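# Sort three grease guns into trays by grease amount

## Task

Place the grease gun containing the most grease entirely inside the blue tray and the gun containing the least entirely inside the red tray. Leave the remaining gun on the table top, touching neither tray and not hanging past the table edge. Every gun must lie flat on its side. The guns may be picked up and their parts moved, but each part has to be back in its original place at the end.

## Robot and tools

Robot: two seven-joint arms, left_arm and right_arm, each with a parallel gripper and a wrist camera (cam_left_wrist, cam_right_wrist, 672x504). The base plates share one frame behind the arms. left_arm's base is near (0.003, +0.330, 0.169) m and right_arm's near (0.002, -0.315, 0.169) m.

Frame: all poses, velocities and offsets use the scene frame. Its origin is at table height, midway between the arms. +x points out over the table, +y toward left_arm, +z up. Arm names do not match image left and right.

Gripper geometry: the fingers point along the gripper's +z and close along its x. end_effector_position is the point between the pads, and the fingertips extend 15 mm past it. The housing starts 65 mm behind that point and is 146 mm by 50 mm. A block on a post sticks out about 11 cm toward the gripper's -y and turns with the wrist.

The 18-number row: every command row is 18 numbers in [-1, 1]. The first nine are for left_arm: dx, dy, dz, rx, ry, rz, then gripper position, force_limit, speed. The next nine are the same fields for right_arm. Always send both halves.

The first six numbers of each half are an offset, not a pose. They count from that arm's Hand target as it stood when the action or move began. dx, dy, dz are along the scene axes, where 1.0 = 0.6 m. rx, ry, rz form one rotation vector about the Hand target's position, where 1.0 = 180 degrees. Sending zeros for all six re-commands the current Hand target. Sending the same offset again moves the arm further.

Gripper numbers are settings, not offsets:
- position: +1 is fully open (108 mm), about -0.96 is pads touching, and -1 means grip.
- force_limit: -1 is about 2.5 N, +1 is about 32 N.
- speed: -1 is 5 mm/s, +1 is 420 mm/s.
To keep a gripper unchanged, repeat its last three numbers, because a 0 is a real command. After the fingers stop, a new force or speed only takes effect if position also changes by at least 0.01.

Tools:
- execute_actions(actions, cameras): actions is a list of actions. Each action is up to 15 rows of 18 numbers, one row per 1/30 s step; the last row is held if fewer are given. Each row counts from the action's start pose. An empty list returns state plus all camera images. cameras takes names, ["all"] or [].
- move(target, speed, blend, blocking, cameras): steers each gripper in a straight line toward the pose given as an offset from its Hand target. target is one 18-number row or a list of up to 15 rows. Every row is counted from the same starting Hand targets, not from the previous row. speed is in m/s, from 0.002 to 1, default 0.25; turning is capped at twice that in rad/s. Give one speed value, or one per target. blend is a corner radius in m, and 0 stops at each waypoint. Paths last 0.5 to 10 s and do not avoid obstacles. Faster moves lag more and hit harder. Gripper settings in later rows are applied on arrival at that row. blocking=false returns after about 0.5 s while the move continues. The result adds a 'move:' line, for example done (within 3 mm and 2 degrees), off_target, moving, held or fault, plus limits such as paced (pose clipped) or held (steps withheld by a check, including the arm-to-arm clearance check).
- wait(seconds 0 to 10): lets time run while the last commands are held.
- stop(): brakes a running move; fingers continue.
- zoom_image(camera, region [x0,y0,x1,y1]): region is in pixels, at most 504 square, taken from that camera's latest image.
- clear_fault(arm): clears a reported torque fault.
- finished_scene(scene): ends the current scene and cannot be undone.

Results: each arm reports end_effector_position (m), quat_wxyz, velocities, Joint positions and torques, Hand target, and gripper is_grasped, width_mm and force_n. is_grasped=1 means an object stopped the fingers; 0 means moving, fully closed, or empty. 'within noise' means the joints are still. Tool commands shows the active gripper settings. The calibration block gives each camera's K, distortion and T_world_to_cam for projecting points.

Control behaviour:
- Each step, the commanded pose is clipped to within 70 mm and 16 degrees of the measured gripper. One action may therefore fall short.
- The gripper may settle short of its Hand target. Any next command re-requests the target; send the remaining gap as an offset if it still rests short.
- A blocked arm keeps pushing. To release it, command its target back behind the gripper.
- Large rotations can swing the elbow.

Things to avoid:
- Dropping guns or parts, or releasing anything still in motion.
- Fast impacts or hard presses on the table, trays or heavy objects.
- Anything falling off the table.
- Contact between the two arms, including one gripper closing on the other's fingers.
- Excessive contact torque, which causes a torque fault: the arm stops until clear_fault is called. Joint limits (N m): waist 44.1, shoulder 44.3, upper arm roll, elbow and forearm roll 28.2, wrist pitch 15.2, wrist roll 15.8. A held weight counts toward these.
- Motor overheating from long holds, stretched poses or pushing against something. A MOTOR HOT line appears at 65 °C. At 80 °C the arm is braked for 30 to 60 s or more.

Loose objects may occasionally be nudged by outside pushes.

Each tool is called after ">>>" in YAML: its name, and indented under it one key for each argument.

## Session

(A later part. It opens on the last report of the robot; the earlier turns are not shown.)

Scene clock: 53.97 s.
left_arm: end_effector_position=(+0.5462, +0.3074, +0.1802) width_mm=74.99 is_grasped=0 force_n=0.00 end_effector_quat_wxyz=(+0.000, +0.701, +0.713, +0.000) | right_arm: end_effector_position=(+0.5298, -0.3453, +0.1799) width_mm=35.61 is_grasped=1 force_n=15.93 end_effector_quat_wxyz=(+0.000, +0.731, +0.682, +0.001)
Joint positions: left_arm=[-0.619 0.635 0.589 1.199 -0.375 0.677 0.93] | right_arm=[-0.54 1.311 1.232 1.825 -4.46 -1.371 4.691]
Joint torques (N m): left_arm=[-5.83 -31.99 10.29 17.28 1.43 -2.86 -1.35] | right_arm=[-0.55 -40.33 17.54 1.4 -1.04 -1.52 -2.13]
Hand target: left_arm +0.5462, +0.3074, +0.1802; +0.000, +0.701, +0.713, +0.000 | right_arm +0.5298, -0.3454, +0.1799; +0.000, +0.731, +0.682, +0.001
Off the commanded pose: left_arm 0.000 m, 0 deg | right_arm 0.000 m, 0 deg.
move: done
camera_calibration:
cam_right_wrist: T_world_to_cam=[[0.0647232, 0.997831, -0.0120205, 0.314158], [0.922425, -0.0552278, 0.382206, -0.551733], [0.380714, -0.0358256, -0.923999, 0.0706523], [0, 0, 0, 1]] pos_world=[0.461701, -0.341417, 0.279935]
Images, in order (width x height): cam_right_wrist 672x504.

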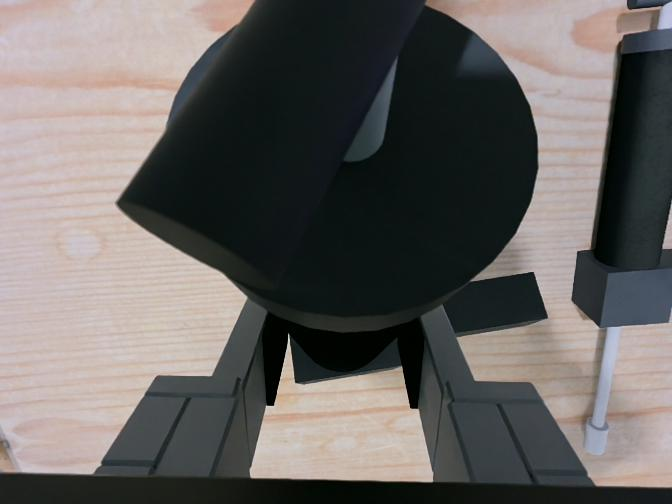

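>>> move:
  target: [0,0,0,0,0,0,0.4,0,-0.7,0,0,-0.247,0,0,0,-1,0,-0.7]
  speed: 0.1
  cameras: ["cam_right_wrist"]

>>> execute_actions:
  actions:
    - [[0,0,0,0,0,0,0.4,0,-0.7,0,0,0,0,0,0,0.4,0,-0.5]]
    - [[0,0,0,0,0,0,0.4,0,-0.7,0,0,0,0,0,0,0.4,0,-0.5]]

>>> move:
  target: [-0.38,-0.12,0.3,0,0,0,0.4,0,-0.7,0,0,0.3,0,0,0,0.4,0,-0.5]
  cameras: ["cam_right_wrist"]

Scene clock: 57.53 s.
left_arm: end_effector_position=(+0.5462, +0.3074, +0.1802) width_mm=74.99 is_grasped=0 force_n=0.00 end_effector_quat_wxyz=(+0.000, +0.701, +0.713, +0.000) | right_arm: end_effector_position=(+0.5298, -0.3455, +0.0318) width_mm=35.61 is_grasped=1 force_n=19.50 end_effector_quat_wxyz=(+0.000, +0.731, +0.682, +0.001)
Joint positions: left_arm=[-0.619 0.635 0.589 1.199 -0.375 0.677 0.93] | right_arm=[-0.468 1.56 1.094 1.993 -4.595 -1.188 4.651]
Joint torques (N m): left_arm=[-5.61 -31.99 10.13 17.19 1.3 -2.85 -1.26] | right_arm=[8.61 -21.39 9.42 5.77 -1.93 0.82 -2.13]
Hand target: left_arm +0.5462, +0.3074, +0.1802; +0.000, +0.701, +0.713, +0.000 | right_arm +0.5298, -0.3454, +0.0317; +0.000, +0.731, +0.682, +0.001
Off the commanded pose: left_arm 0.000 m, 0 deg | right_arm 0.000 m, 0 deg.
move: done
camera_calibration:
cam_right_wrist: T_world_to_cam=[[0.0647995, 0.997824, -0.0121922, 0.312462], [0.922336, -0.0552245, 0.382422, -0.495082], [0.380917, -0.0360261, -0.923907, -0.0664624], [0, 0, 0, 1]] pos_world=[0.461701, -0.341517, 0.131735]
Images, in order (width x height): cam_right_wrist 672x504.

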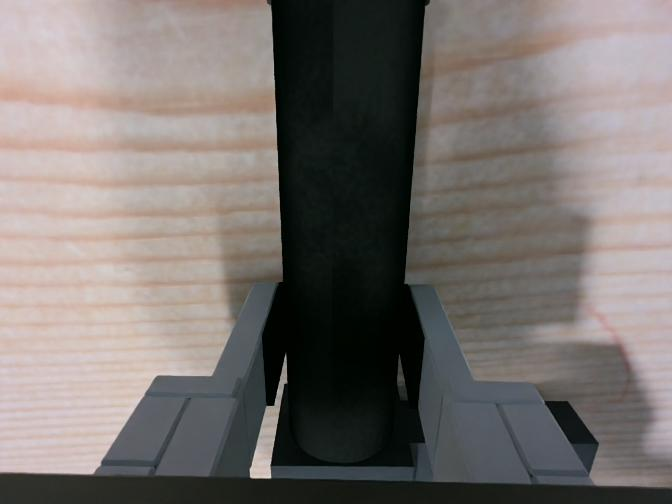

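Scene clock: 58.73 s.
left_arm: end_effector_position=(+0.5462, +0.3074, +0.1802) width_mm=74.99 is_grasped=0 force_n=0.00 end_effector_quat_wxyz=(+0.000, +0.701, +0.713, +0.000) | right_arm: end_effector_position=(+0.5298, -0.3454, +0.0317) width_mm=74.99 is_grasped=0 force_n=0.00 end_effector_quat_wxyz=(+0.000, +0.731, +0.682, +0.001)
Joint positions: left_arm=[-0.619 0.635 0.589 1.199 -0.375 0.677 0.93] | right_arm=[-0.468 1.56 1.094 1.993 -4.595 -1.188 4.651]
Joint torques (N m): left_arm=[-5.58 -32.05 10.17 17.14 1.36 -2.9 -1.26] | right_arm=[-0.88 -39.1 12.01 8.36 2.46 -3.43 -2.1]
Hand target: left_arm +0.5462, +0.3074, +0.1802; +0.000, +0.701, +0.713, +0.000 | right_arm +0.5298, -0.3454, +0.0317; +0.000, +0.731, +0.682, +0.001
Off the commanded pose: left_arm 0.000 m, 0 deg | right_arm 0.000 m, 0 deg.

Scene clock: 60.57 s.
left_arm: end_effector_position=(+0.3182, +0.2354, +0.3602) width_mm=74.99 is_grasped=0 force_n=0.00 end_effector_quat_wxyz=(+0.000, +0.701, +0.713, +0.000) | right_arm: end_effector_position=(+0.5298, -0.3454, +0.2117) width_mm=74.99 is_grasped=0 force_n=0.00 end_effector_quat_wxyz=(+0.000, +0.731, +0.682, +0.001)
Joint positions: left_arm=[-0.987 -0.48 0.54 0.598 0.387 1.083 0.064] | right_arm=[-0.541 1.268 1.264 1.832 -4.427 -1.416 4.681]
Joint torques (N m): left_arm=[1.68 -11.54 -11.77 16.14 -1.55 -1.24 -1.43] | right_arm=[-1.13 -38.24 16.47 10.23 3.96 -3.49 -2.13]
Hand target: left_arm +0.3182, +0.2354, +0.3602; +0.000, +0.701, +0.713, +0.000 | right_arm +0.5298, -0.3454, +0.2117; +0.000, +0.731, +0.682, +0.001
Off the commanded pose: left_arm 0.000 m, 0 deg | right_arm 0.000 m, 0 deg.
move: done
camera_calibration:
cam_right_wrist: T_world_to_cam=[[0.0647603, 0.997827, -0.012113, 0.314651], [0.922423, -0.0552267, 0.382212, -0.563893], [0.380712, -0.0359255, -0.923995, 0.0999974], [0, 0, 0, 1]] pos_world=[0.461701, -0.341517, 0.311735]
Images, in order (width x height): cam_right_wrist 672x504.

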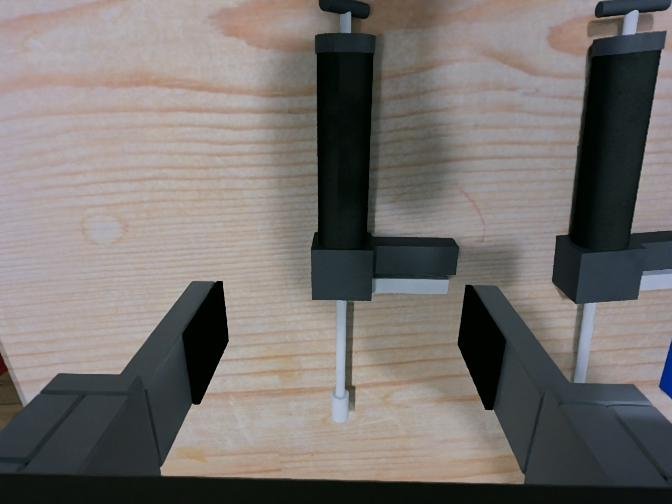

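>>> move:
  target:
    - [0,0,0,0,0,0,0.4,0,-0.7,0.0175,0.2855,0,0,0,0.5,0.4,0,-0.5]
    - [0,0,0,0,0,0,0.4,0,-0.7,0.0175,0.2855,0,0,0,1.0,0.4,0,-0.5]
    - [0.195,-0.668,-0.35,0,0,-0.0275,0.4,0,-0.5,0.0175,0.2855,-0.30,0,0,1.0,0.4,0,-0.5]
  speed: 0.4
  cameras: ["all"]

Scene clock: 67.83 s.
left_arm: end_effector_position=(+0.4014, -0.0962, +0.1876) width_mm=75.00 is_grasped=0 force_n=0.00 end_effector_quat_wxyz=(+0.017, +0.730, +0.683, -0.001) | right_arm: end_effector_position=(+0.5394, -0.1749, +0.0337) width_mm=75.00 is_grasped=0 force_n=0.00 end_effector_quat_wxyz=(-0.003, +0.682, -0.731, +0.003)
Joint positions: left_arm=[-1.134 0.78 0.345 1.436 -0.239 0.733 0.145] | right_arm=[0.046 1.757 1.303 2.525 -4.706 -1.307 1.539]
Joint torques (N m): left_arm=[-5.5 -37.98 8.15 15.16 1.99 -4.63 1.4] | right_arm=[-1.18 -42.46 5.07 -2.69 -4.31 -3.35 2.33]
Hand target: left_arm +0.4014, -0.0962, +0.1876; +0.017, +0.730, +0.683, -0.001 (not the last commanded pose) | right_arm +0.5394, -0.1749, +0.0337; -0.003, +0.682, -0.731, +0.003 (not the last commanded pose)
Tool commands: left_gripper/position=+0.4 left_gripper/force_limit=+0.0 left_gripper/speed=-0.7 right_gripper/position=+0.4 right_gripper/force_limit=+0.0 right_gripper/speed=-0.5
Off the commanded pose: left_arm 0.086 m, 2 deg; position clipped | right_arm 0.002 m, 1 deg.
led back after a hold (left arm): the arm was led back toward your command in small steps, so it may still be short of it.
led back after a hold (right arm): the arm was led back toward your command in small steps, so it may still be short of it.
move: held (left_arm, right_arm; a check stopped the path); path passed 2 of 3 targets; target 3's new numbers were not sent; limits=paced,held
pose unreachable (left arm): on one or more control steps of this call, first in action 0 (counted from 0), this arm could not follow its commanded pose, so it was not sent that pose on those steps. It may still have moved: this result reports where it is.
cause: moving toward the commanded pose would bring a part of the arm too close to another arm (this arm's gripper and a part of the right arm just beyond its joint 4 (elbow), along the way the arms are being sent, or toward where that arm still pushes).
pose unreachable (right arm): on one or more control steps of this call, first in action 0 (counted from 0), this arm could not follow its commanded pose, so it was not sent that pose on those steps. It may still have moved: this result reports where it is.
cause: moving toward the commanded pose would bring a part of the arm too close to another arm (a part of this arm just beyond joint 4 (elbow) and the left arm's gripper, at the place that arm was heading or pushing toward when its own hold began).
camera_calibration:
cam_left_wrist: T_world_to_cam=[[0.0578134, 0.997214, -0.0471446, 0.0855907], [0.91088, -0.0333626, 0.41132, -0.421082], [0.408601, -0.0667229, -0.910271, 0.12341], [0, 0, 0, 1]] pos_world=[0.328182, -0.0911664, 0.289571]
cam_right_wrist: T_world_to_cam=[[-0.0646982, -0.997806, -0.0140492, -0.137465], [-0.926347, 0.0548177, 0.372661, 0.521467], [-0.371074, 0.0371249, -0.927861, 0.356408], [0, 0, 0, 1]] pos_world=[0.60642, -0.178981, 0.134435]

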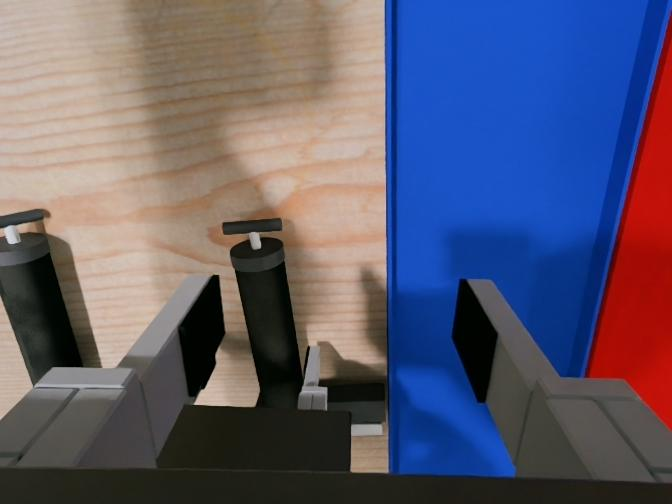

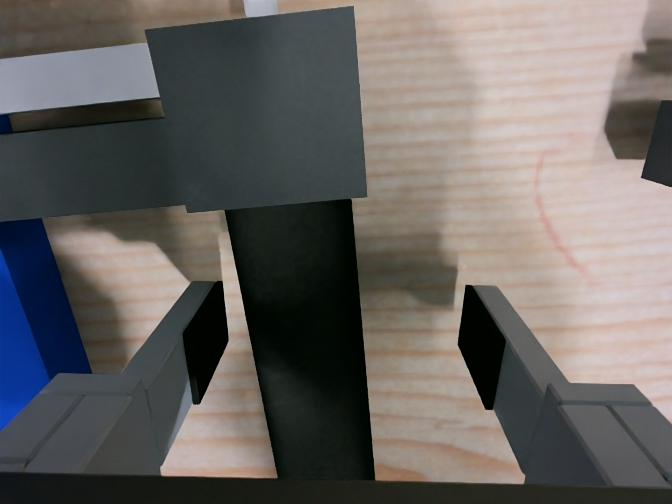

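>>> move:
  target:
    - [0,0,0.1,0,0,0,0.4,0,-0.5,0,0,0.333,0,0,0,0.4,0,-0.5]
    - [0.0477,0.674,0.1,0.0077,0.0077,0.0265,0.4,0,-0.5,-0.08,0.008,0.333,0,0,-0.5,0.4,0,-0.5]
    - [0.0477,0.674,-0.063,0.0077,0.0077,0.0265,0.4,0,-0.5,-0.174,0.016,0.19,0,0,-1.0,0.4,0,-0.5]
  speed: 0.4
  cameras: ["all"]

Scene clock: 74.33 s.
left_arm: end_effector_position=(+0.4300, +0.3082, +0.1498) width_mm=75.00 is_grasped=0 force_n=0.00 end_effector_quat_wxyz=(+0.000, +0.701, +0.713, -0.001) | right_arm: end_effector_position=(+0.4350, -0.1654, +0.1477) width_mm=75.00 is_grasped=0 force_n=0.00 end_effector_quat_wxyz=(-0.003, +0.731, +0.682, -0.003)
Joint positions: left_arm=[-0.687 0.427 0.561 0.74 -0.319 0.388 0.887] | right_arm=[-0.279 1.25 1.14 1.442 -4.46 -1.219 5.281]
Joint torques (N m): left_arm=[0.74 -16.89 -0.04 14.74 -1.55 -4.49 1.39] | right_arm=[6.89 -33.6 13.11 1.24 -4.06 -1.09 2.28]
Hand target: left_arm +0.4300, +0.3082, +0.1498; +0.000, +0.701, +0.713, -0.001 | right_arm +0.4350, -0.1653, +0.1477; -0.003, +0.731, +0.682, -0.003
Off the commanded pose: left_arm 0.000 m, 0 deg | right_arm 0.000 m, 0 deg.
move: done
camera_calibration:
cam_left_wrist: T_world_to_cam=[[-0.0261985, 0.999382, -0.0234181, -0.289245], [0.920574, 0.0332514, 0.389149, -0.439552], [0.389687, -0.011363, -0.920877, 0.0969132], [0, 0, 0, 1]] pos_world=[0.359297, 0.304783, 0.253523]
cam_right_wrist: T_world_to_cam=[[0.0646957, 0.997806, -0.0140481, 0.140649], [0.92636, -0.0548171, 0.372628, -0.442299], [0.37104, -0.037121, -0.927875, 0.0879932], [0, 0, 0, 1]] pos_world=[0.36798, -0.161319, 0.248435]

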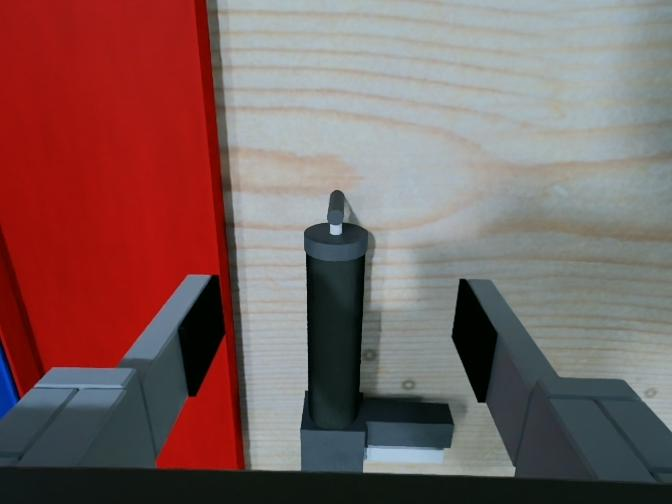

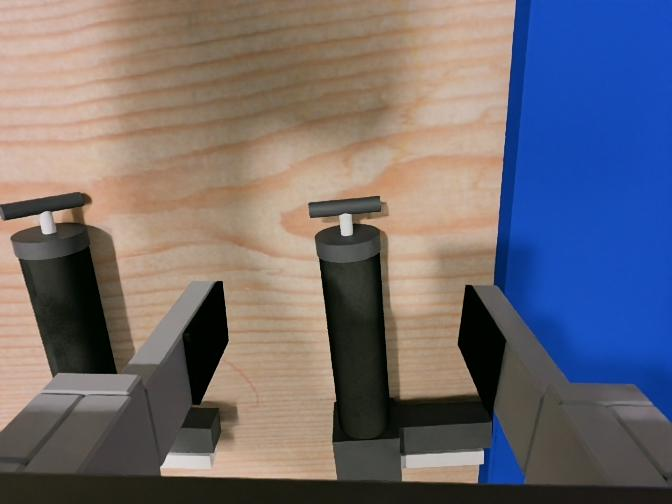

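>>> move:
  target: [0.002,-0.007,-0.203,0,0,0,0.4,0,-0.5,0.0,0.003,-0.2,0.0,0,-0.02,0.4,0,-0.5]
  speed: 0.15
  cameras: ["all"]

>>> execute_actions:
  actions:
    - [[0,0,0,0,0,0,-1,0,-0.6,0,0,0,0,0,0,-1,0,-0.6]]
    - [[0,0,0,0,0,0,-1,0,-0.6,0,0,0,0,0,0,-1,0,-0.6]]
  cameras: ["all"]

Scene clock: 76.13 s.
left_arm: end_effector_position=(+0.4313, +0.3040, +0.0281) width_mm=75.00 is_grasped=0 force_n=0.00 end_effector_quat_wxyz=(+0.000, +0.701, +0.713, -0.001) | right_arm: end_effector_position=(+0.4350, -0.1635, +0.0278) width_mm=75.00 is_grasped=0 force_n=0.00 end_effector_quat_wxyz=(-0.004, +0.752, +0.659, -0.003)
Joint positions: left_arm=[-0.422 0.798 0.254 0.893 -0.591 0.14 1.103] | right_arm=[-0.204 1.448 0.974 1.561 -4.615 -1.074 5.364]
Joint torques (N m): left_arm=[0.46 -22.22 -0.56 10.59 -1.57 -4.37 1.36] | right_arm=[6.9 -23.44 12.15 8.28 -4.08 -1.06 -2.27]
Hand target: left_arm +0.4312, +0.3040, +0.0280; +0.000, +0.701, +0.713, -0.001 | right_arm +0.4350, -0.1635, +0.0277; -0.004, +0.752, +0.659, -0.003
Off the commanded pose: left_arm 0.000 m, 0 deg | right_arm 0.000 m, 0 deg.
move: done
camera_calibration:
cam_left_wrist: T_world_to_cam=[[-0.0261999, 0.999382, -0.0234216, -0.287865], [0.920539, 0.033255, 0.389234, -0.393157], [0.389772, -0.0113626, -0.920841, -0.0157084], [0, 0, 0, 1]] pos_world=[0.360497, 0.300583, 0.131823]
cam_right_wrist: T_world_to_cam=[[0.127463, 0.991743, -0.0141092, 0.108796], [0.921057, -0.113077, 0.37265, -0.404694], [0.367977, -0.0604944, -0.927865, -0.0257672], [0, 0, 0, 1]] pos_world=[0.36836, -0.155218, 0.128435]

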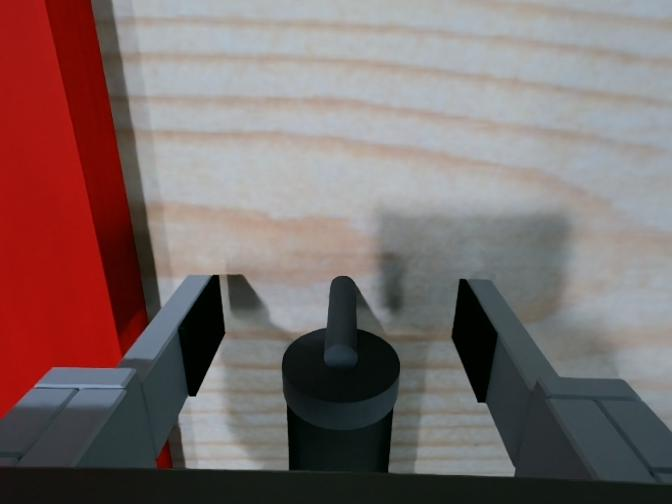

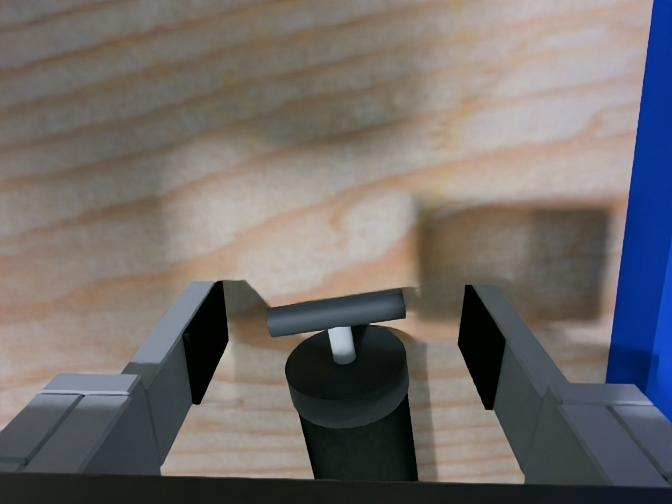

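Scene clock: 77.33 s.
left_arm: end_effector_position=(+0.4312, +0.3040, +0.0280) width_mm=8.19 is_grasped=1 force_n=31.91 end_effector_quat_wxyz=(+0.000, +0.701, +0.713, -0.001) | right_arm: end_effector_position=(+0.4350, -0.1635, +0.0277) width_mm=40.43 is_grasped=1 force_n=26.78 end_effector_quat_wxyz=(-0.004, +0.752, +0.659, -0.003)
Joint positions: left_arm=[-0.422 0.798 0.254 0.893 -0.591 0.14 1.103] | right_arm=[-0.204 1.448 0.974 1.561 -4.615 -1.074 5.363]
Joint torques (N m): left_arm=[-0.85 -22.79 -0.45 10.09 -1.26 -4.04 1.34] | right_arm=[3.26 -27.49 12.22 7.15 0.45 -2.54 -0.75]
Hand target: left_arm +0.4312, +0.3040, +0.0280; +0.000, +0.701, +0.713, -0.001 | right_arm +0.4350, -0.1635, +0.0277; -0.004, +0.752, +0.659, -0.003
Off the commanded pose: left_arm 0.000 m, 0 deg | right_arm 0.000 m, 0 deg.
camera_calibration:
cam_left_wrist: T_world_to_cam=[[-0.0261985, 0.999382, -0.0234181, -0.287868], [0.920574, 0.0332514, 0.389149, -0.393119], [0.389687, -0.011363, -0.920877, -0.015765], [0, 0, 0, 1]] pos_world=[0.360497, 0.300583, 0.131723]
cam_right_wrist: T_world_to_cam=[[0.127112, 0.991789, -0.014021, 0.108921], [0.92107, -0.112779, 0.372709, -0.40466], [0.368067, -0.0602899, -0.927842, -0.0257716], [0, 0, 0, 1]] pos_world=[0.36836, -0.155217, 0.128435]

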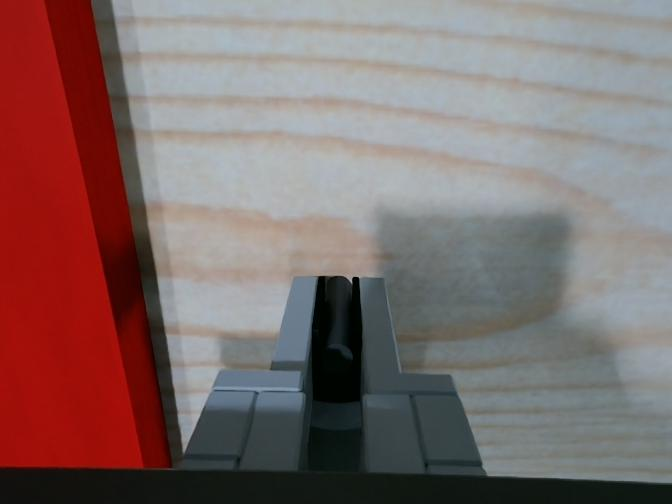

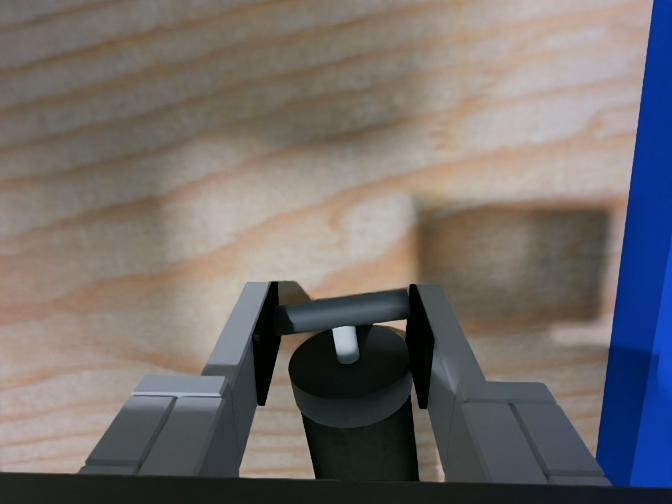

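>>> move:
  target: [-0.1,0,0,0,0,0,-1,0,-0.6,-0.1,0.01,0.0,0.0,0,0,-1,0,-0.6]
  speed: 0.06
  cameras: ["all"]

Scene clock: 79.00 s.
left_arm: end_effector_position=(+0.3713, +0.3040, +0.0280) width_mm=8.19 is_grasped=1 force_n=31.90 end_effector_quat_wxyz=(+0.000, +0.701, +0.713, -0.001) | right_arm: end_effector_position=(+0.3750, -0.1576, +0.0277) width_mm=40.12 is_grasped=1 force_n=15.92 end_effector_quat_wxyz=(-0.004, +0.752, +0.659, -0.003)
Joint positions: left_arm=[-0.353 0.732 0.132 0.702 -0.651 -0.024 1.156] | right_arm=[-0.233 1.373 0.95 1.257 -4.71 -1.026 5.635]
Joint torques (N m): left_arm=[0.75 -28.94 -3.31 3.45 -1.66 -4.23 1.35] | right_arm=[-1.14 -31.19 12.57 -2.58 -3.61 -1.05 2.33]
Hand target: left_arm +0.3712, +0.3040, +0.0280; +0.000, +0.701, +0.713, -0.001 | right_arm +0.3750, -0.1575, +0.0277; -0.004, +0.752, +0.659, -0.003
Off the commanded pose: left_arm 0.000 m, 0 deg | right_arm 0.000 m, 0 deg.
move: done
camera_calibration:
cam_left_wrist: T_world_to_cam=[[-0.0261994, 0.999382, -0.023416, -0.28944], [0.92059, 0.0332509, 0.389113, -0.337884], [0.389651, -0.011362, -0.920892, 0.00762884], [0, 0, 0, 1]] pos_world=[0.300497, 0.300583, 0.131723]
cam_right_wrist: T_world_to_cam=[[0.127242, 0.991772, -0.014088, 0.110662], [0.9211, -0.112882, 0.372602, -0.348741], [0.367945, -0.0603868, -0.927885, -0.00330323], [0, 0, 0, 1]] pos_world=[0.30836, -0.149317, 0.128435]

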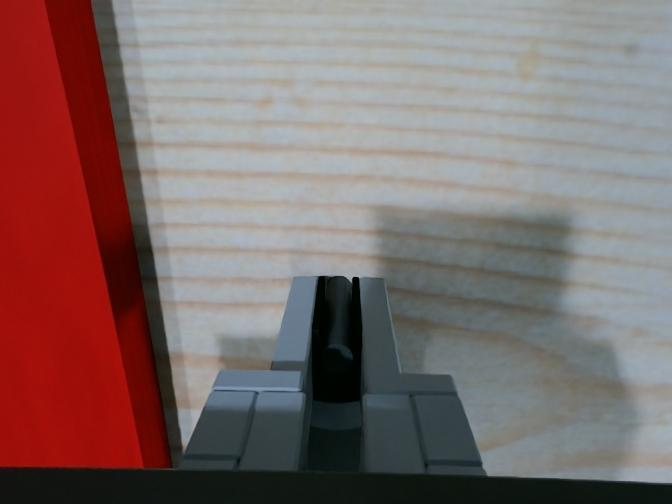

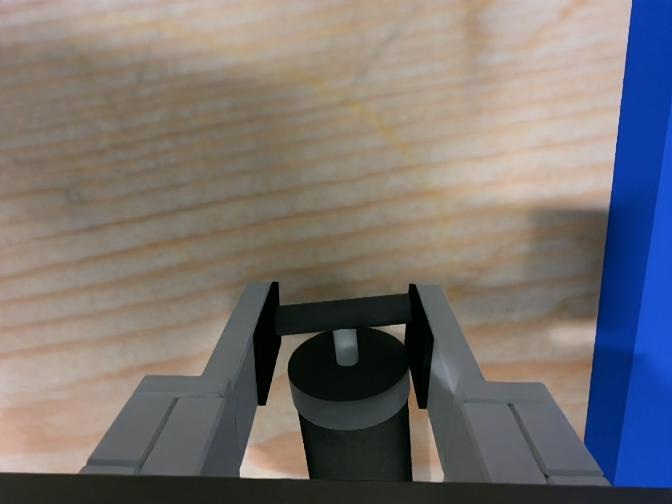

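>>> execute_actions:
  actions:
    - [[0,0,0,0,0,0,0.4,0,-0.5,0,0,0,0,0,0,-1,0,-0.6]]
    - [[0,0,0,0,0,0,0.4,0,-0.5,0,0,0,0,0,0,-1,0,-0.6]]

>>> move:
  target:
    - [0,0,0.35,0,0,0,0.4,0,-0.5,0,0,0,0,0,0,-1,0,-0.6]
    - [0.12,-0.3,0.35,0,0,0.5,0.4,0,-0.5,0,0,0,0,0,0,-1,0,-0.6]
    - [0.248,-0.795,0.287,0,0,0.96,0.4,0,-0.5,0,0,0,0,0,0,-1,0,-0.6]
  speed: 0.35
  blend: 0.03
  cameras: ["all"]

Scene clock: 81.13 s.
left_arm: end_effector_position=(+0.3712, +0.3040, +0.0280) width_mm=74.99 is_grasped=0 force_n=0.00 end_effector_quat_wxyz=(+0.000, +0.701, +0.713, -0.001) | right_arm: end_effector_position=(+0.3750, -0.1575, +0.0277) width_mm=40.12 is_grasped=1 force_n=15.92 end_effector_quat_wxyz=(-0.004, +0.752, +0.659, -0.003)
Joint positions: left_arm=[-0.353 0.732 0.132 0.702 -0.651 -0.024 1.156] | right_arm=[-0.233 1.373 0.95 1.257 -4.71 -1.026 5.635]
Joint torques (N m): left_arm=[0.85 -26.73 -3.21 6.44 -1.26 -4.41 1.42] | right_arm=[-0.84 -31.02 12.61 -2.61 -3.74 -1.13 2.33]
Hand target: left_arm +0.3712, +0.3040, +0.0280; +0.000, +0.701, +0.713, -0.001 | right_arm +0.3750, -0.1575, +0.0277; -0.004, +0.752, +0.659, -0.003
Off the commanded pose: left_arm 0.000 m, 0 deg | right_arm 0.000 m, 0 deg.

Scene clock: 85.37 s.
left_arm: end_effector_position=(+0.4650, +0.0345, +0.2271) width_mm=75.00 is_grasped=0 force_n=0.00 end_effector_quat_wxyz=(+0.003, -0.222, +0.975, -0.006) | right_arm: end_effector_position=(+0.3750, -0.1575, +0.0277) width_mm=40.12 is_grasped=1 force_n=15.92 end_effector_quat_wxyz=(-0.004, +0.752, +0.659, -0.003)
Joint positions: left_arm=[-1.008 0.594 0.453 1.271 -0.224 0.769 -1.698] | right_arm=[-0.233 1.373 0.95 1.257 -4.71 -1.026 5.635]
Joint torques (N m): left_arm=[0.49 -33.91 1.34 15.38 1.99 -4.69 1.36] | right_arm=[-0.23 -30.76 12.74 -2.42 -3.71 -1.11 2.34]
Hand target: left_arm +0.4650, +0.0345, +0.2271; +0.003, -0.222, +0.975, -0.006 (not the last commanded pose) | right_arm +0.3750, -0.1575, +0.0277; -0.004, +0.752, +0.659, -0.003
Off the commanded pose: left_arm 0.216 m, 58 deg | right_arm 0.000 m, 0 deg.
move: held (left_arm; a check stopped the path); path passed 2 of 3 targets; limits=paced,held
pose unreachable (left arm): on one or more control steps of this call, first in action 0 (counted from 0), this arm could not follow its commanded pose, so it was not sent that pose on those steps. It may still have moved: this result reports where it is.
cause: moving toward the commanded pose would bring a part of the arm too close to another arm (this arm's gripper and a part of the right arm just beyond its joint 6 (wrist pitch), along the way the arms are being sent, or toward where that arm still pushes).
camera_calibration:
cam_left_wrist: T_world_to_cam=[[-0.897074, -0.441259, -0.0234036, 0.441641], [-0.416564, 0.826823, 0.377939, 0.104256], [-0.147418, 0.348788, -0.925535, 0.389729], [0, 0, 0, 1]] pos_world=[0.497068, -0.027256, 0.331641]
cam_right_wrist: T_world_to_cam=[[0.127242, 0.991772, -0.0140898, 0.110662], [0.921087, -0.112879, 0.372635, -0.348741], [0.367979, -0.0603928, -0.927871, -0.00331616], [0, 0, 0, 1]] pos_world=[0.30836, -0.149317, 0.128435]

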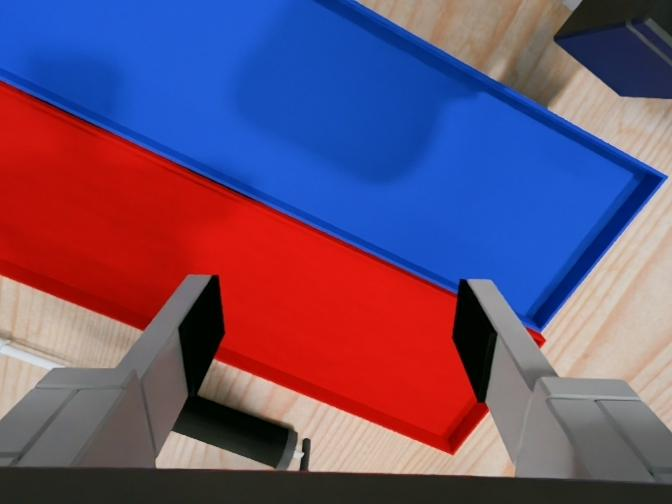

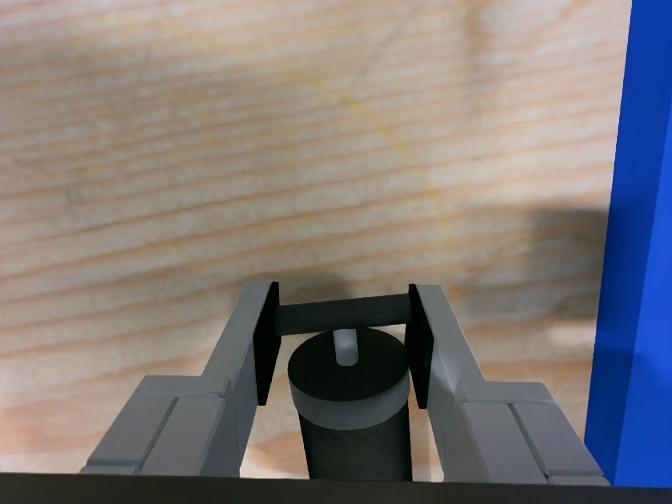

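>>> move:
  target:
    - [0.26,-0.06,0.15,0,0,0.325,0.4,0,-0.5,0,0,0,0,0,0,-1,0,-0.6]
    - [0.2,-0.346,0.1,0,0,0.325,0.4,0,-0.5,0,0,0,0,0,0,-1,0,-0.6]
    - [0.1,-0.346,-0.18,0,0,0.325,0.4,0,-0.5,0,0,0,0,0,0,-1,0,-0.6]
  speed: 0.3
  blend: 0.03
  cameras: ["all"]

Scene clock: 89.03 s.
left_arm: end_effector_position=(+0.5407, -0.1705, +0.1704) width_mm=75.00 is_grasped=0 force_n=0.00 end_effector_quat_wxyz=(+0.009, -0.669, +0.741, -0.052) | right_arm: end_effector_position=(+0.3750, -0.1575, +0.0277) width_mm=40.12 is_grasped=1 force_n=15.92 end_effector_quat_wxyz=(-0.004, +0.752, +0.659, -0.003)
Joint positions: left_arm=[-0.869 1.494 0.469 2.707 -0.392 1.204 -2.958] | right_arm=[-0.233 1.373 0.95 1.257 -4.71 -1.026 5.635]
Joint torques (N m): left_arm=[-0.25 -46.95 6.78 16.63 1.98 -1.77 1.27] | right_arm=[0.07 -30.51 12.88 -2.45 -3.72 -1.11 2.31]
Hand target: left_arm +0.5407, -0.1705, +0.1705; +0.009, -0.669, +0.741, -0.052 (not the last commanded pose) | right_arm +0.3750, -0.1575, +0.0277; -0.004, +0.752, +0.659, -0.003
Off the commanded pose: left_arm 0.054 m, 6 deg | right_arm 0.000 m, 0 deg.
elbow stopped short (left arm): the move would have taken joint 4 (elbow) straighter than the controller allows.
move: held (left_arm; a check stopped the path); limits=held
pose unreachable (left arm): on one or more control steps of this call, first in action 0 (counted from 0), this arm could not follow its commanded pose, so it was not sent that pose on those steps. It may still have moved: this result reports where it is.
cause: moving toward the commanded pose would bring a part of the arm too close to another arm (a part of this arm just beyond joint 5 (forearm roll) and a part of the right arm just beyond its joint 5 (forearm roll), at the place that arm is still heading or pushing toward).
camera_calibration:
cam_left_wrist: T_world_to_cam=[[-0.0945257, -0.994837, 0.036931, -0.120816], [-0.946273, 0.101311, 0.307088, 0.501466], [-0.309244, -0.00591916, -0.950964, 0.451295], [0, 0, 0, 1]] pos_world=[0.602664, -0.168325, 0.279633]
cam_right_wrist: T_world_to_cam=[[0.127242, 0.991772, -0.0140898, 0.110662], [0.921087, -0.112879, 0.372635, -0.348741], [0.367979, -0.0603928, -0.927871, -0.00331616], [0, 0, 0, 1]] pos_world=[0.30836, -0.149317, 0.128435]

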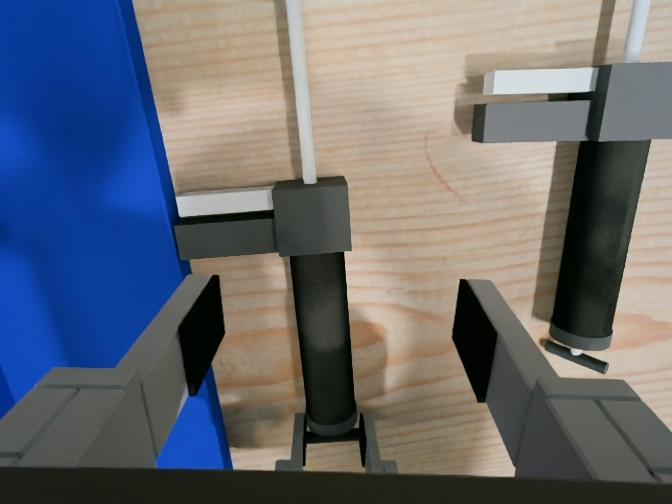

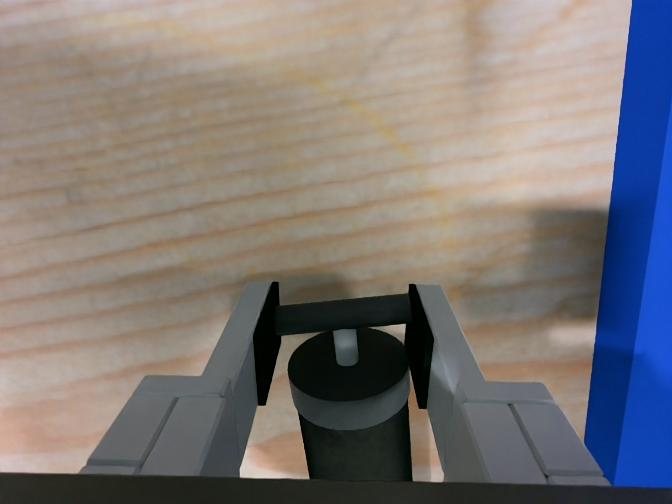

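>>> execute_actions:
  actions:
    - [[0,0,0,0,0,0,0.4,0,-0.5,0,0,0,0,0,0,0.4,0,-0.5]]
    - [[0,0,0,0,0,0,0.4,0,-0.5,0,0,0,0,0,0,0.4,0,-0.5]]

>>> move:
  target:
    - [0.1,0.1,0.25,0,0,0,0.4,0,-0.5,0,0,0.0,0,0,0,0.4,0,-0.5]
    - [-0.2,0.6,0.35,0,0,0.3,0.4,0,-0.5,0,0,0.28,0,0,0,0.4,0,-0.5]
    - [-0.234,0.70,0.3,0,0,0.53,0.4,0,-0.5,0.1,0,0.28,0,0,0.5,0.4,0,-0.5]
    - [-0.234,0.70,0.3,0,0,0.53,0.4,0,-0.5,0.217,0,0.25,0,0,1.03,0.4,0,-0.5]
  speed: 0.35
  blend: 0.03
  cameras: ["cam_right_wrist"]

Scene clock: 90.83 s.
left_arm: end_effector_position=(+0.5407, -0.1705, +0.1705) width_mm=75.00 is_grasped=0 force_n=0.00 end_effector_quat_wxyz=(+0.009, -0.669, +0.741, -0.052) | right_arm: end_effector_position=(+0.3750, -0.1575, +0.0277) width_mm=74.99 is_grasped=0 force_n=0.00 end_effector_quat_wxyz=(-0.004, +0.752, +0.659, -0.003)
Joint positions: left_arm=[-0.869 1.494 0.469 2.707 -0.392 1.204 -2.958] | right_arm=[-0.233 1.373 0.95 1.257 -4.71 -1.026 5.635]
Joint torques (N m): left_arm=[-3.2 -47.19 6.5 16.95 1.28 -3.36 1.35] | right_arm=[0.24 -30.5 12.82 3.82 -3.64 -1.22 2.29]
Hand target: left_arm +0.5407, -0.1705, +0.1705; +0.009, -0.669, +0.741, -0.052 | right_arm +0.3750, -0.1575, +0.0277; -0.004, +0.752, +0.659, -0.003
Off the commanded pose: left_arm 0.000 m, 0 deg | right_arm 0.000 m, 0 deg.

every number of target 4 of 4 must lie in its column's range; nothing of the call was run

>>> move:
  target:
    - [0.1,0.1,0.25,0,0,0,0.4,0,-0.5,0,0,0.0,0,0,0,0.4,0,-0.5]
    - [-0.2,0.6,0.35,0,0,0.3,0.4,0,-0.5,0,0,0.28,0,0,0,0.4,0,-0.5]
    - [-0.234,0.70,0.3,0,0,0.53,0.4,0,-0.5,0.1,0,0.28,0,0,0.5,0.4,0,-0.5]
    - [-0.234,0.70,0.3,0,0,0.53,0.4,0,-0.5,0.217,0,0.25,0,0,-0.97,0.4,0,-0.5]
  speed: 0.35
  blend: 0.03
  cameras: ["cam_right_wrist"]

Scene clock: 98.30 s.
left_arm: end_effector_position=(+0.4003, +0.2495, +0.3505) width_mm=75.00 is_grasped=0 force_n=0.00 end_effector_quat_wxyz=(-0.045, +0.999, -0.004, +0.029) | right_arm: end_effector_position=(+0.5052, -0.1576, +0.1777) width_mm=75.00 is_grasped=0 force_n=0.00 end_effector_quat_wxyz=(-0.004, +0.694, -0.720, +0.003)
Joint positions: left_arm=[-1.165 -0.232 0.794 0.788 0.447 1 -4.563] | right_arm=[-0.181 1.464 1.359 1.873 -4.623 -1.478 1.88]
Joint torques (N m): left_arm=[1.25 -13.4 -9.47 16.27 1.87 -4.46 -1.35] | right_arm=[7.03 -27.01 16.97 6.93 3.77 -3.41 -1.94]
Motor temperatures (°C): left_arm=[33 34 32 41 36 31 42] | right_arm=[31 33 38 34 33 32 31]
Hand target: left_arm +0.4003, +0.2495, +0.3505; -0.045, +0.999, -0.004, +0.029 | right_arm +0.5052, -0.1575, +0.1777; -0.003, +0.694, -0.720, +0.003
Off the commanded pose: left_arm 0.000 m, 0 deg | right_arm 0.000 m, 0 deg.
elbow stopped short (left arm): the move would have taken joint 4 (elbow) straighter than the controller allows.
move: done; limits=paced
camera_calibration:
cam_right_wrist: T_world_to_cam=[[-0.033354, -0.999345, -0.014035, -0.136379], [-0.92764, 0.0257281, 0.372588, 0.431259], [-0.371983, 0.0254467, -0.927891, 0.475305], [0, 0, 0, 1]] pos_world=[0.57231, -0.15948, 0.278435]
Images, in order (width x height): cam_right_wrist 672x504.

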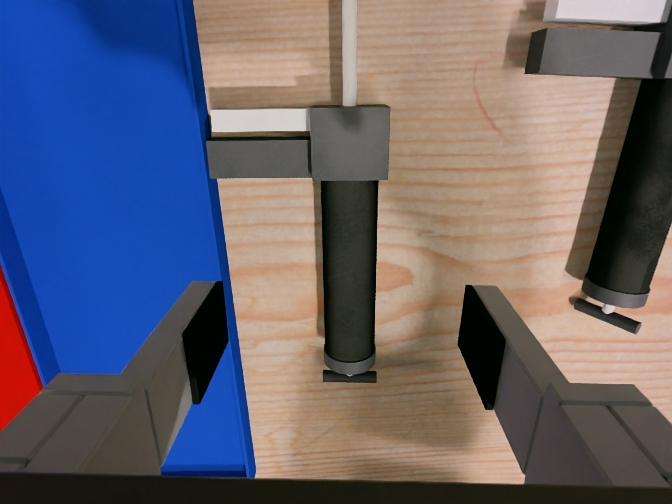

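>>> move:
  target: [0,0,0,0,0,0,0.4,0,-0.5,0,-0.009,-0.252,0,0,0,0.4,0,-0.5]
  speed: 0.15

>>> execute_actions:
  actions:
    - [[0,0,0,0,0,0,0.4,0,-0.5,0,0,0,0,0,0,-1,1,-0.6]]
    - [[0,0,0,0,0,0,0.4,0,-0.5,0,0,0,0,0,0,-1,1,-0.6]]

>>> move:
  target: [0,0,0,0,0,0,0.4,0,-0.5,0,0,0.3,0,0,0,-1,1,-0.6]
  speed: 0.15
  cameras: ["all"]

Scene clock: 106.77 s.
left_arm: end_effector_position=(+0.4003, +0.2495, +0.3505) width_mm=75.00 is_grasped=0 force_n=0.00 end_effector_quat_wxyz=(-0.045, +0.999, -0.004, +0.029) | right_arm: end_effector_position=(+0.5052, -0.1630, +0.0265) width_mm=75.00 is_grasped=0 force_n=0.00 end_effector_quat_wxyz=(-0.004, +0.694, -0.720, +0.004)
Joint positions: left_arm=[-1.165 -0.232 0.794 0.788 0.447 1 -4.563] | right_arm=[-0.129 1.697 1.222 2.053 -4.751 -1.273 1.809]
Joint torques (N m): left_arm=[1.26 -12.46 -8.02 16.25 1.05 -4.46 -1.1] | right_arm=[7.16 -27.69 13.84 5.55 3.72 -1.32 -2.02]
Hand target: left_arm +0.4003, +0.2495, +0.3505; -0.045, +0.999, -0.004, +0.029 | right_arm +0.5052, -0.1629, +0.0265; -0.003, +0.694, -0.720, +0.003
Off the commanded pose: left_arm 0.000 m, 0 deg | right_arm 0.000 m, 0 deg.
move: done

Scene clock: 107.97 s.
left_arm: end_effector_position=(+0.4003, +0.2495, +0.3505) width_mm=75.00 is_grasped=0 force_n=0.00 end_effector_quat_wxyz=(-0.045, +0.999, -0.004, +0.029) | right_arm: end_effector_position=(+0.5051, -0.1629, +0.0265) width_mm=35.08 is_grasped=1 force_n=48.64 end_effector_quat_wxyz=(-0.004, +0.694, -0.720, +0.003)
Joint positions: left_arm=[-1.165 -0.232 0.794 0.788 0.447 1 -4.563] | right_arm=[-0.129 1.697 1.222 2.053 -4.751 -1.273 1.809]
Joint torques (N m): left_arm=[1.22 -12.33 -7.68 16.39 0.81 -4.46 -1.04] | right_arm=[1.63 -31.57 10.99 3.26 1.72 -3.11 -1.25]
Hand target: left_arm +0.4003, +0.2495, +0.3505; -0.045, +0.999, -0.004, +0.029 | right_arm +0.5052, -0.1629, +0.0265; -0.003, +0.694, -0.720, +0.003
Off the commanded pose: left_arm 0.000 m, 0 deg | right_arm 0.000 m, 0 deg.

Scene clock: 109.60 s.
left_arm: end_effector_position=(+0.4003, +0.2495, +0.3505) width_mm=75.00 is_grasped=0 force_n=0.00 end_effector_quat_wxyz=(-0.045, +0.999, -0.004, +0.029) | right_arm: end_effector_position=(+0.5052, -0.1630, +0.2065) width_mm=35.08 is_grasped=1 force_n=48.72 end_effector_quat_wxyz=(-0.003, +0.694, -0.720, +0.003)
Joint positions: left_arm=[-1.165 -0.232 0.794 0.788 0.447 1 -4.563] | right_arm=[-0.196 1.422 1.388 1.86 -4.593 -1.516 1.874]
Joint torques (N m): left_arm=[1.18 -11.93 -7.19 16.24 0.41 -4.4 -0.9] | right_arm=[7.36 -41.06 18.51 7.28 3.94 -3.8 -2.08]
Hand target: left_arm +0.4003, +0.2495, +0.3505; -0.045, +0.999, -0.004, +0.029 | right_arm +0.5052, -0.1629, +0.2065; -0.003, +0.694, -0.720, +0.003
Off the commanded pose: left_arm 0.000 m, 0 deg | right_arm 0.000 m, 0 deg.
move: done
camera_calibration:
cam_left_wrist: T_world_to_cam=[[0.999316, -0.000509733, 0.0369793, -0.408848], [-0.0118489, -0.951608, 0.307085, 0.159449], [0.0350333, -0.307313, -0.950963, 0.51903], [0, 0, 0, 1]] pos_world=[0.392274, 0.311029, 0.459733]
cam_right_wrist: T_world_to_cam=[[-0.0333576, -0.999345, -0.0140318, -0.141372], [-0.927592, 0.0257293, 0.372708, 0.42064], [-0.372103, 0.0254484, -0.927843, 0.502127], [0, 0, 0, 1]] pos_world=[0.57231, -0.16488, 0.307135]

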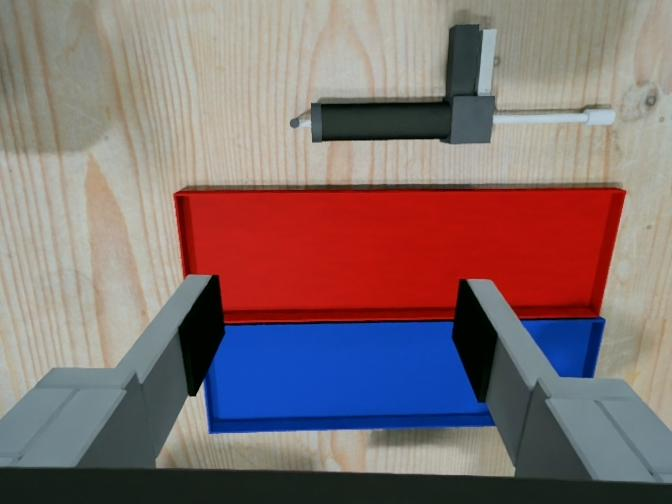

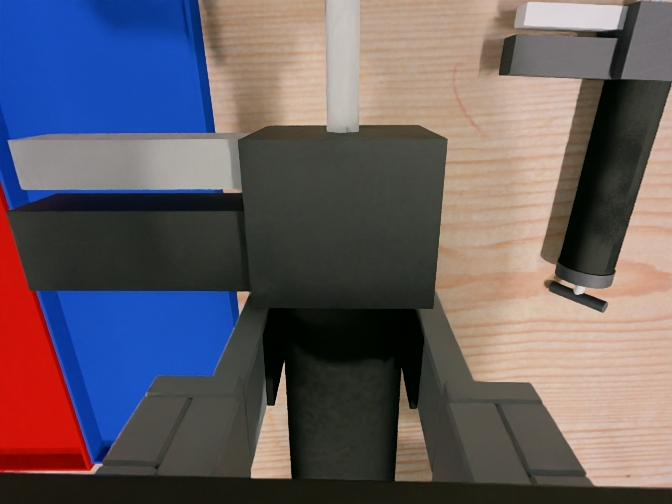

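>>> move:
  target:
    - [0,-0.15,0.05,-0.029,0.018,0.003,0.4,0,-0.5,-0.142,-0.012,0.07,0,0,-0.5,-1,1,-0.6]
    - [0.033,-0.4825,0.0,-0.029,0.018,0.003,0.4,0,-0.5,-0.142,-0.012,0.07,0,0,-0.5,-1,1,-0.6]
  speed: 0.3
  cameras: ["all"]

Scene clock: 114.07 s.
left_arm: end_effector_position=(+0.4074, +0.0374, +0.3625) width_mm=75.00 is_grasped=0 force_n=0.00 end_effector_quat_wxyz=(+0.005, +1.000, -0.001, +0.008) | right_arm: end_effector_position=(+0.4200, -0.1701, +0.2485) width_mm=35.09 is_grasped=1 force_n=48.55 end_effector_quat_wxyz=(+0.000, +0.019, +1.000, -0.005)
Joint positions: left_arm=[-1.331 0.257 0.691 1.191 -0.077 1.022 -4.546] | right_arm=[-0.371 1.191 1.391 1.36 -4.415 -1.434 3.722]
Joint torques (N m): left_arm=[-5.37 -25.5 5.43 17.33 2 -4.65 -1.31] | right_arm=[-1.21 -33.06 17.33 2 -1.9 -1.76 2.36]
Hand target: left_arm +0.4074, +0.0374, +0.3625; +0.005, +1.000, -0.001, +0.008 (not the last commanded pose) | right_arm +0.4200, -0.1701, +0.2485; +0.000, +0.019, +1.000, -0.005
Off the commanded pose: left_arm 0.079 m, 1 deg | right_arm 0.000 m, 0 deg.
led back after a hold (left arm): the arm was led back toward your command in small steps, so it may still be short of it.
move: held (left_arm; a check stopped the path); path passed 1 of 2 targets; limits=held
pose unreachable (left arm): on one or more control steps of this call, first in action 0 (counted from 0), this arm could not follow its commanded pose, so it was not sent that pose on those steps. It may still have moved: this result reports where it is.
cause: moving toward the commanded pose would bring a part of the arm too close to another arm (this arm's gripper and a part of the right arm just beyond its joint 5 (forearm roll), 45 mm apart when this arm was first held).
camera_calibration:
cam_left_wrist: T_world_to_cam=[[0.99996, 0.00664317, -0.00596014, -0.401434], [0.00847099, -0.91672, 0.399441, -0.0890633], [-0.00281023, -0.399476, -0.916739, 0.47152], [0, 0, 0, 1]] pos_world=[0.403497, 0.109381, 0.465444]
cam_right_wrist: T_world_to_cam=[[-0.999345, 0.0333007, -0.0141652, 0.430596], [0.0256292, 0.927629, 0.372622, 0.0792891], [0.0255486, 0.372015, -0.927875, 0.40165], [0, 0, 0, 1]] pos_world=[0.41802, -0.23731, 0.349235]

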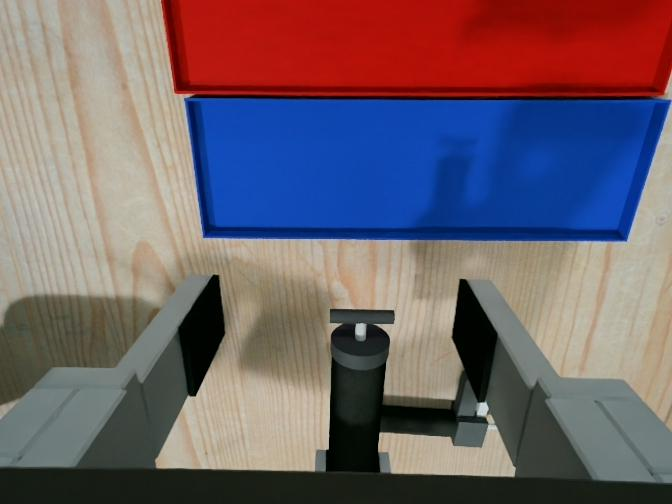

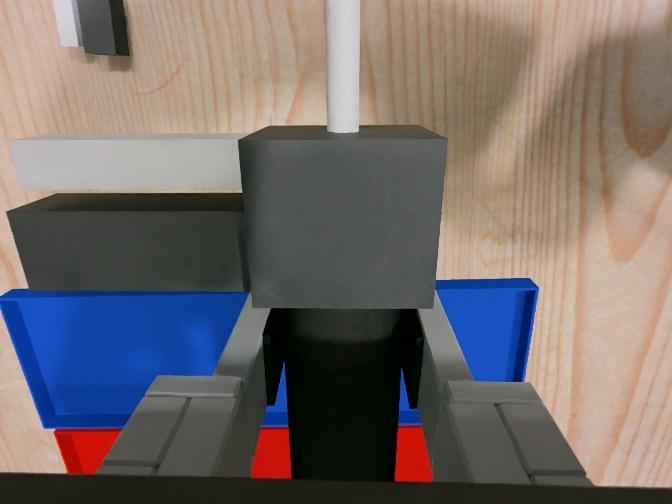

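>>> move:
  target:
    - [0.021,0.10,-0.19,0,0,0,0.4,0,-0.5,0,0,0,0,0,0,-1,1,-0.6]
    - [0.021,-0.112,-0.19,0,0,0,0.4,0,-0.5,0,0,0,0,0,0,-1,1,-0.6]
  speed: 0.15
  cameras: ["all"]

Scene clock: 116.77 s.
left_arm: end_effector_position=(+0.4189, +0.0107, +0.2488) width_mm=75.00 is_grasped=0 force_n=0.00 end_effector_quat_wxyz=(+0.006, +1.000, -0.001, +0.008) | right_arm: end_effector_position=(+0.4200, -0.1701, +0.2485) width_mm=35.09 is_grasped=1 force_n=48.55 end_effector_quat_wxyz=(+0.000, +0.019, +1.000, -0.005)
Joint positions: left_arm=[-1.234 0.525 0.588 1.177 -0.268 0.779 -4.443] | right_arm=[-0.371 1.191 1.391 1.36 -4.415 -1.434 3.722]
Joint torques (N m): left_arm=[0.64 -30.61 9.41 15.32 1.85 -4.55 1.42] | right_arm=[-1.09 -32.52 17.18 2.16 -1.7 -1.8 2.24]
Hand target: left_arm +0.4190, +0.0108, +0.2488; +0.006, +1.000, -0.001, +0.008 (not the last commanded pose) | right_arm +0.4200, -0.1701, +0.2485; +0.000, +0.019, +1.000, -0.005
Off the commanded pose: left_arm 0.041 m, 0 deg | right_arm 0.000 m, 0 deg.
move: held (left_arm; a check stopped the path); path passed 1 of 2 targets; limits=held
pose unreachable (left arm): on one or more control steps of this call, first in action 0 (counted from 0), this arm could not follow its commanded pose, so it was not sent that pose on those steps. It may still have moved: this result reports where it is.
cause: moving toward the commanded pose would bring a part of the arm too close to another arm (a part of this arm just beyond joint 6 (wrist pitch) and a part of the right arm just beyond its joint 5 (forearm roll), along the way the arms are being sent, or toward where that arm still pushes).
camera_calibration:
cam_left_wrist: T_world_to_cam=[[0.999969, 0.00630296, -0.00473459, -0.413842], [0.00767288, -0.915986, 0.401137, -0.068278], [-0.00180847, -0.401161, -0.916006, 0.35601], [0, 0, 0, 1]] pos_world=[0.414997, 0.082884, 0.351536]
cam_right_wrist: T_world_to_cam=[[-0.999345, 0.0333007, -0.0141652, 0.430596], [0.0256292, 0.927629, 0.372622, 0.0792891], [0.0255486, 0.372015, -0.927875, 0.40165], [0, 0, 0, 1]] pos_world=[0.41802, -0.23731, 0.349235]

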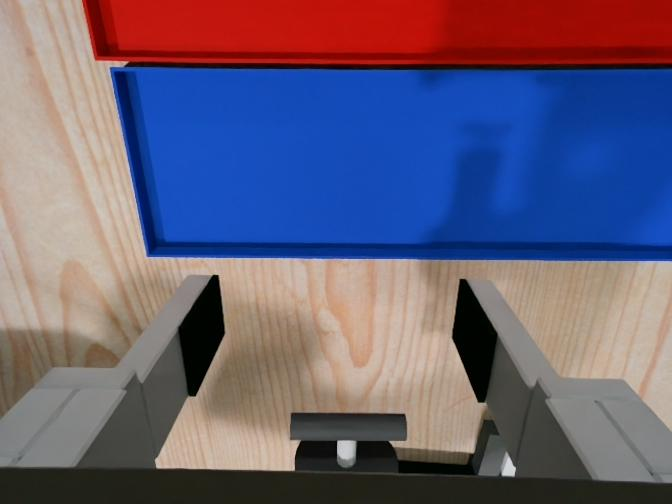

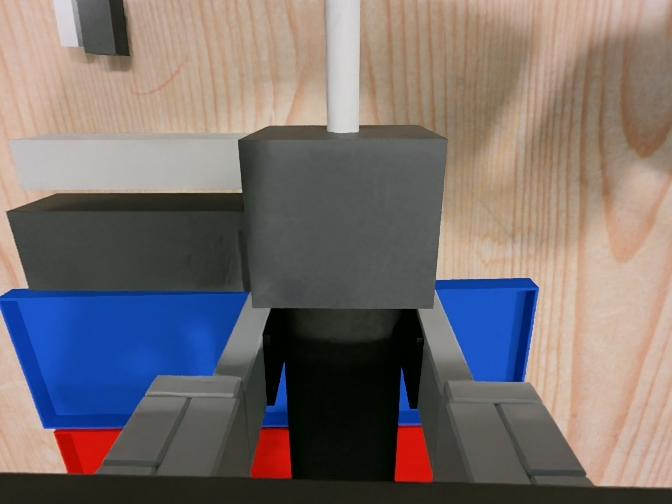

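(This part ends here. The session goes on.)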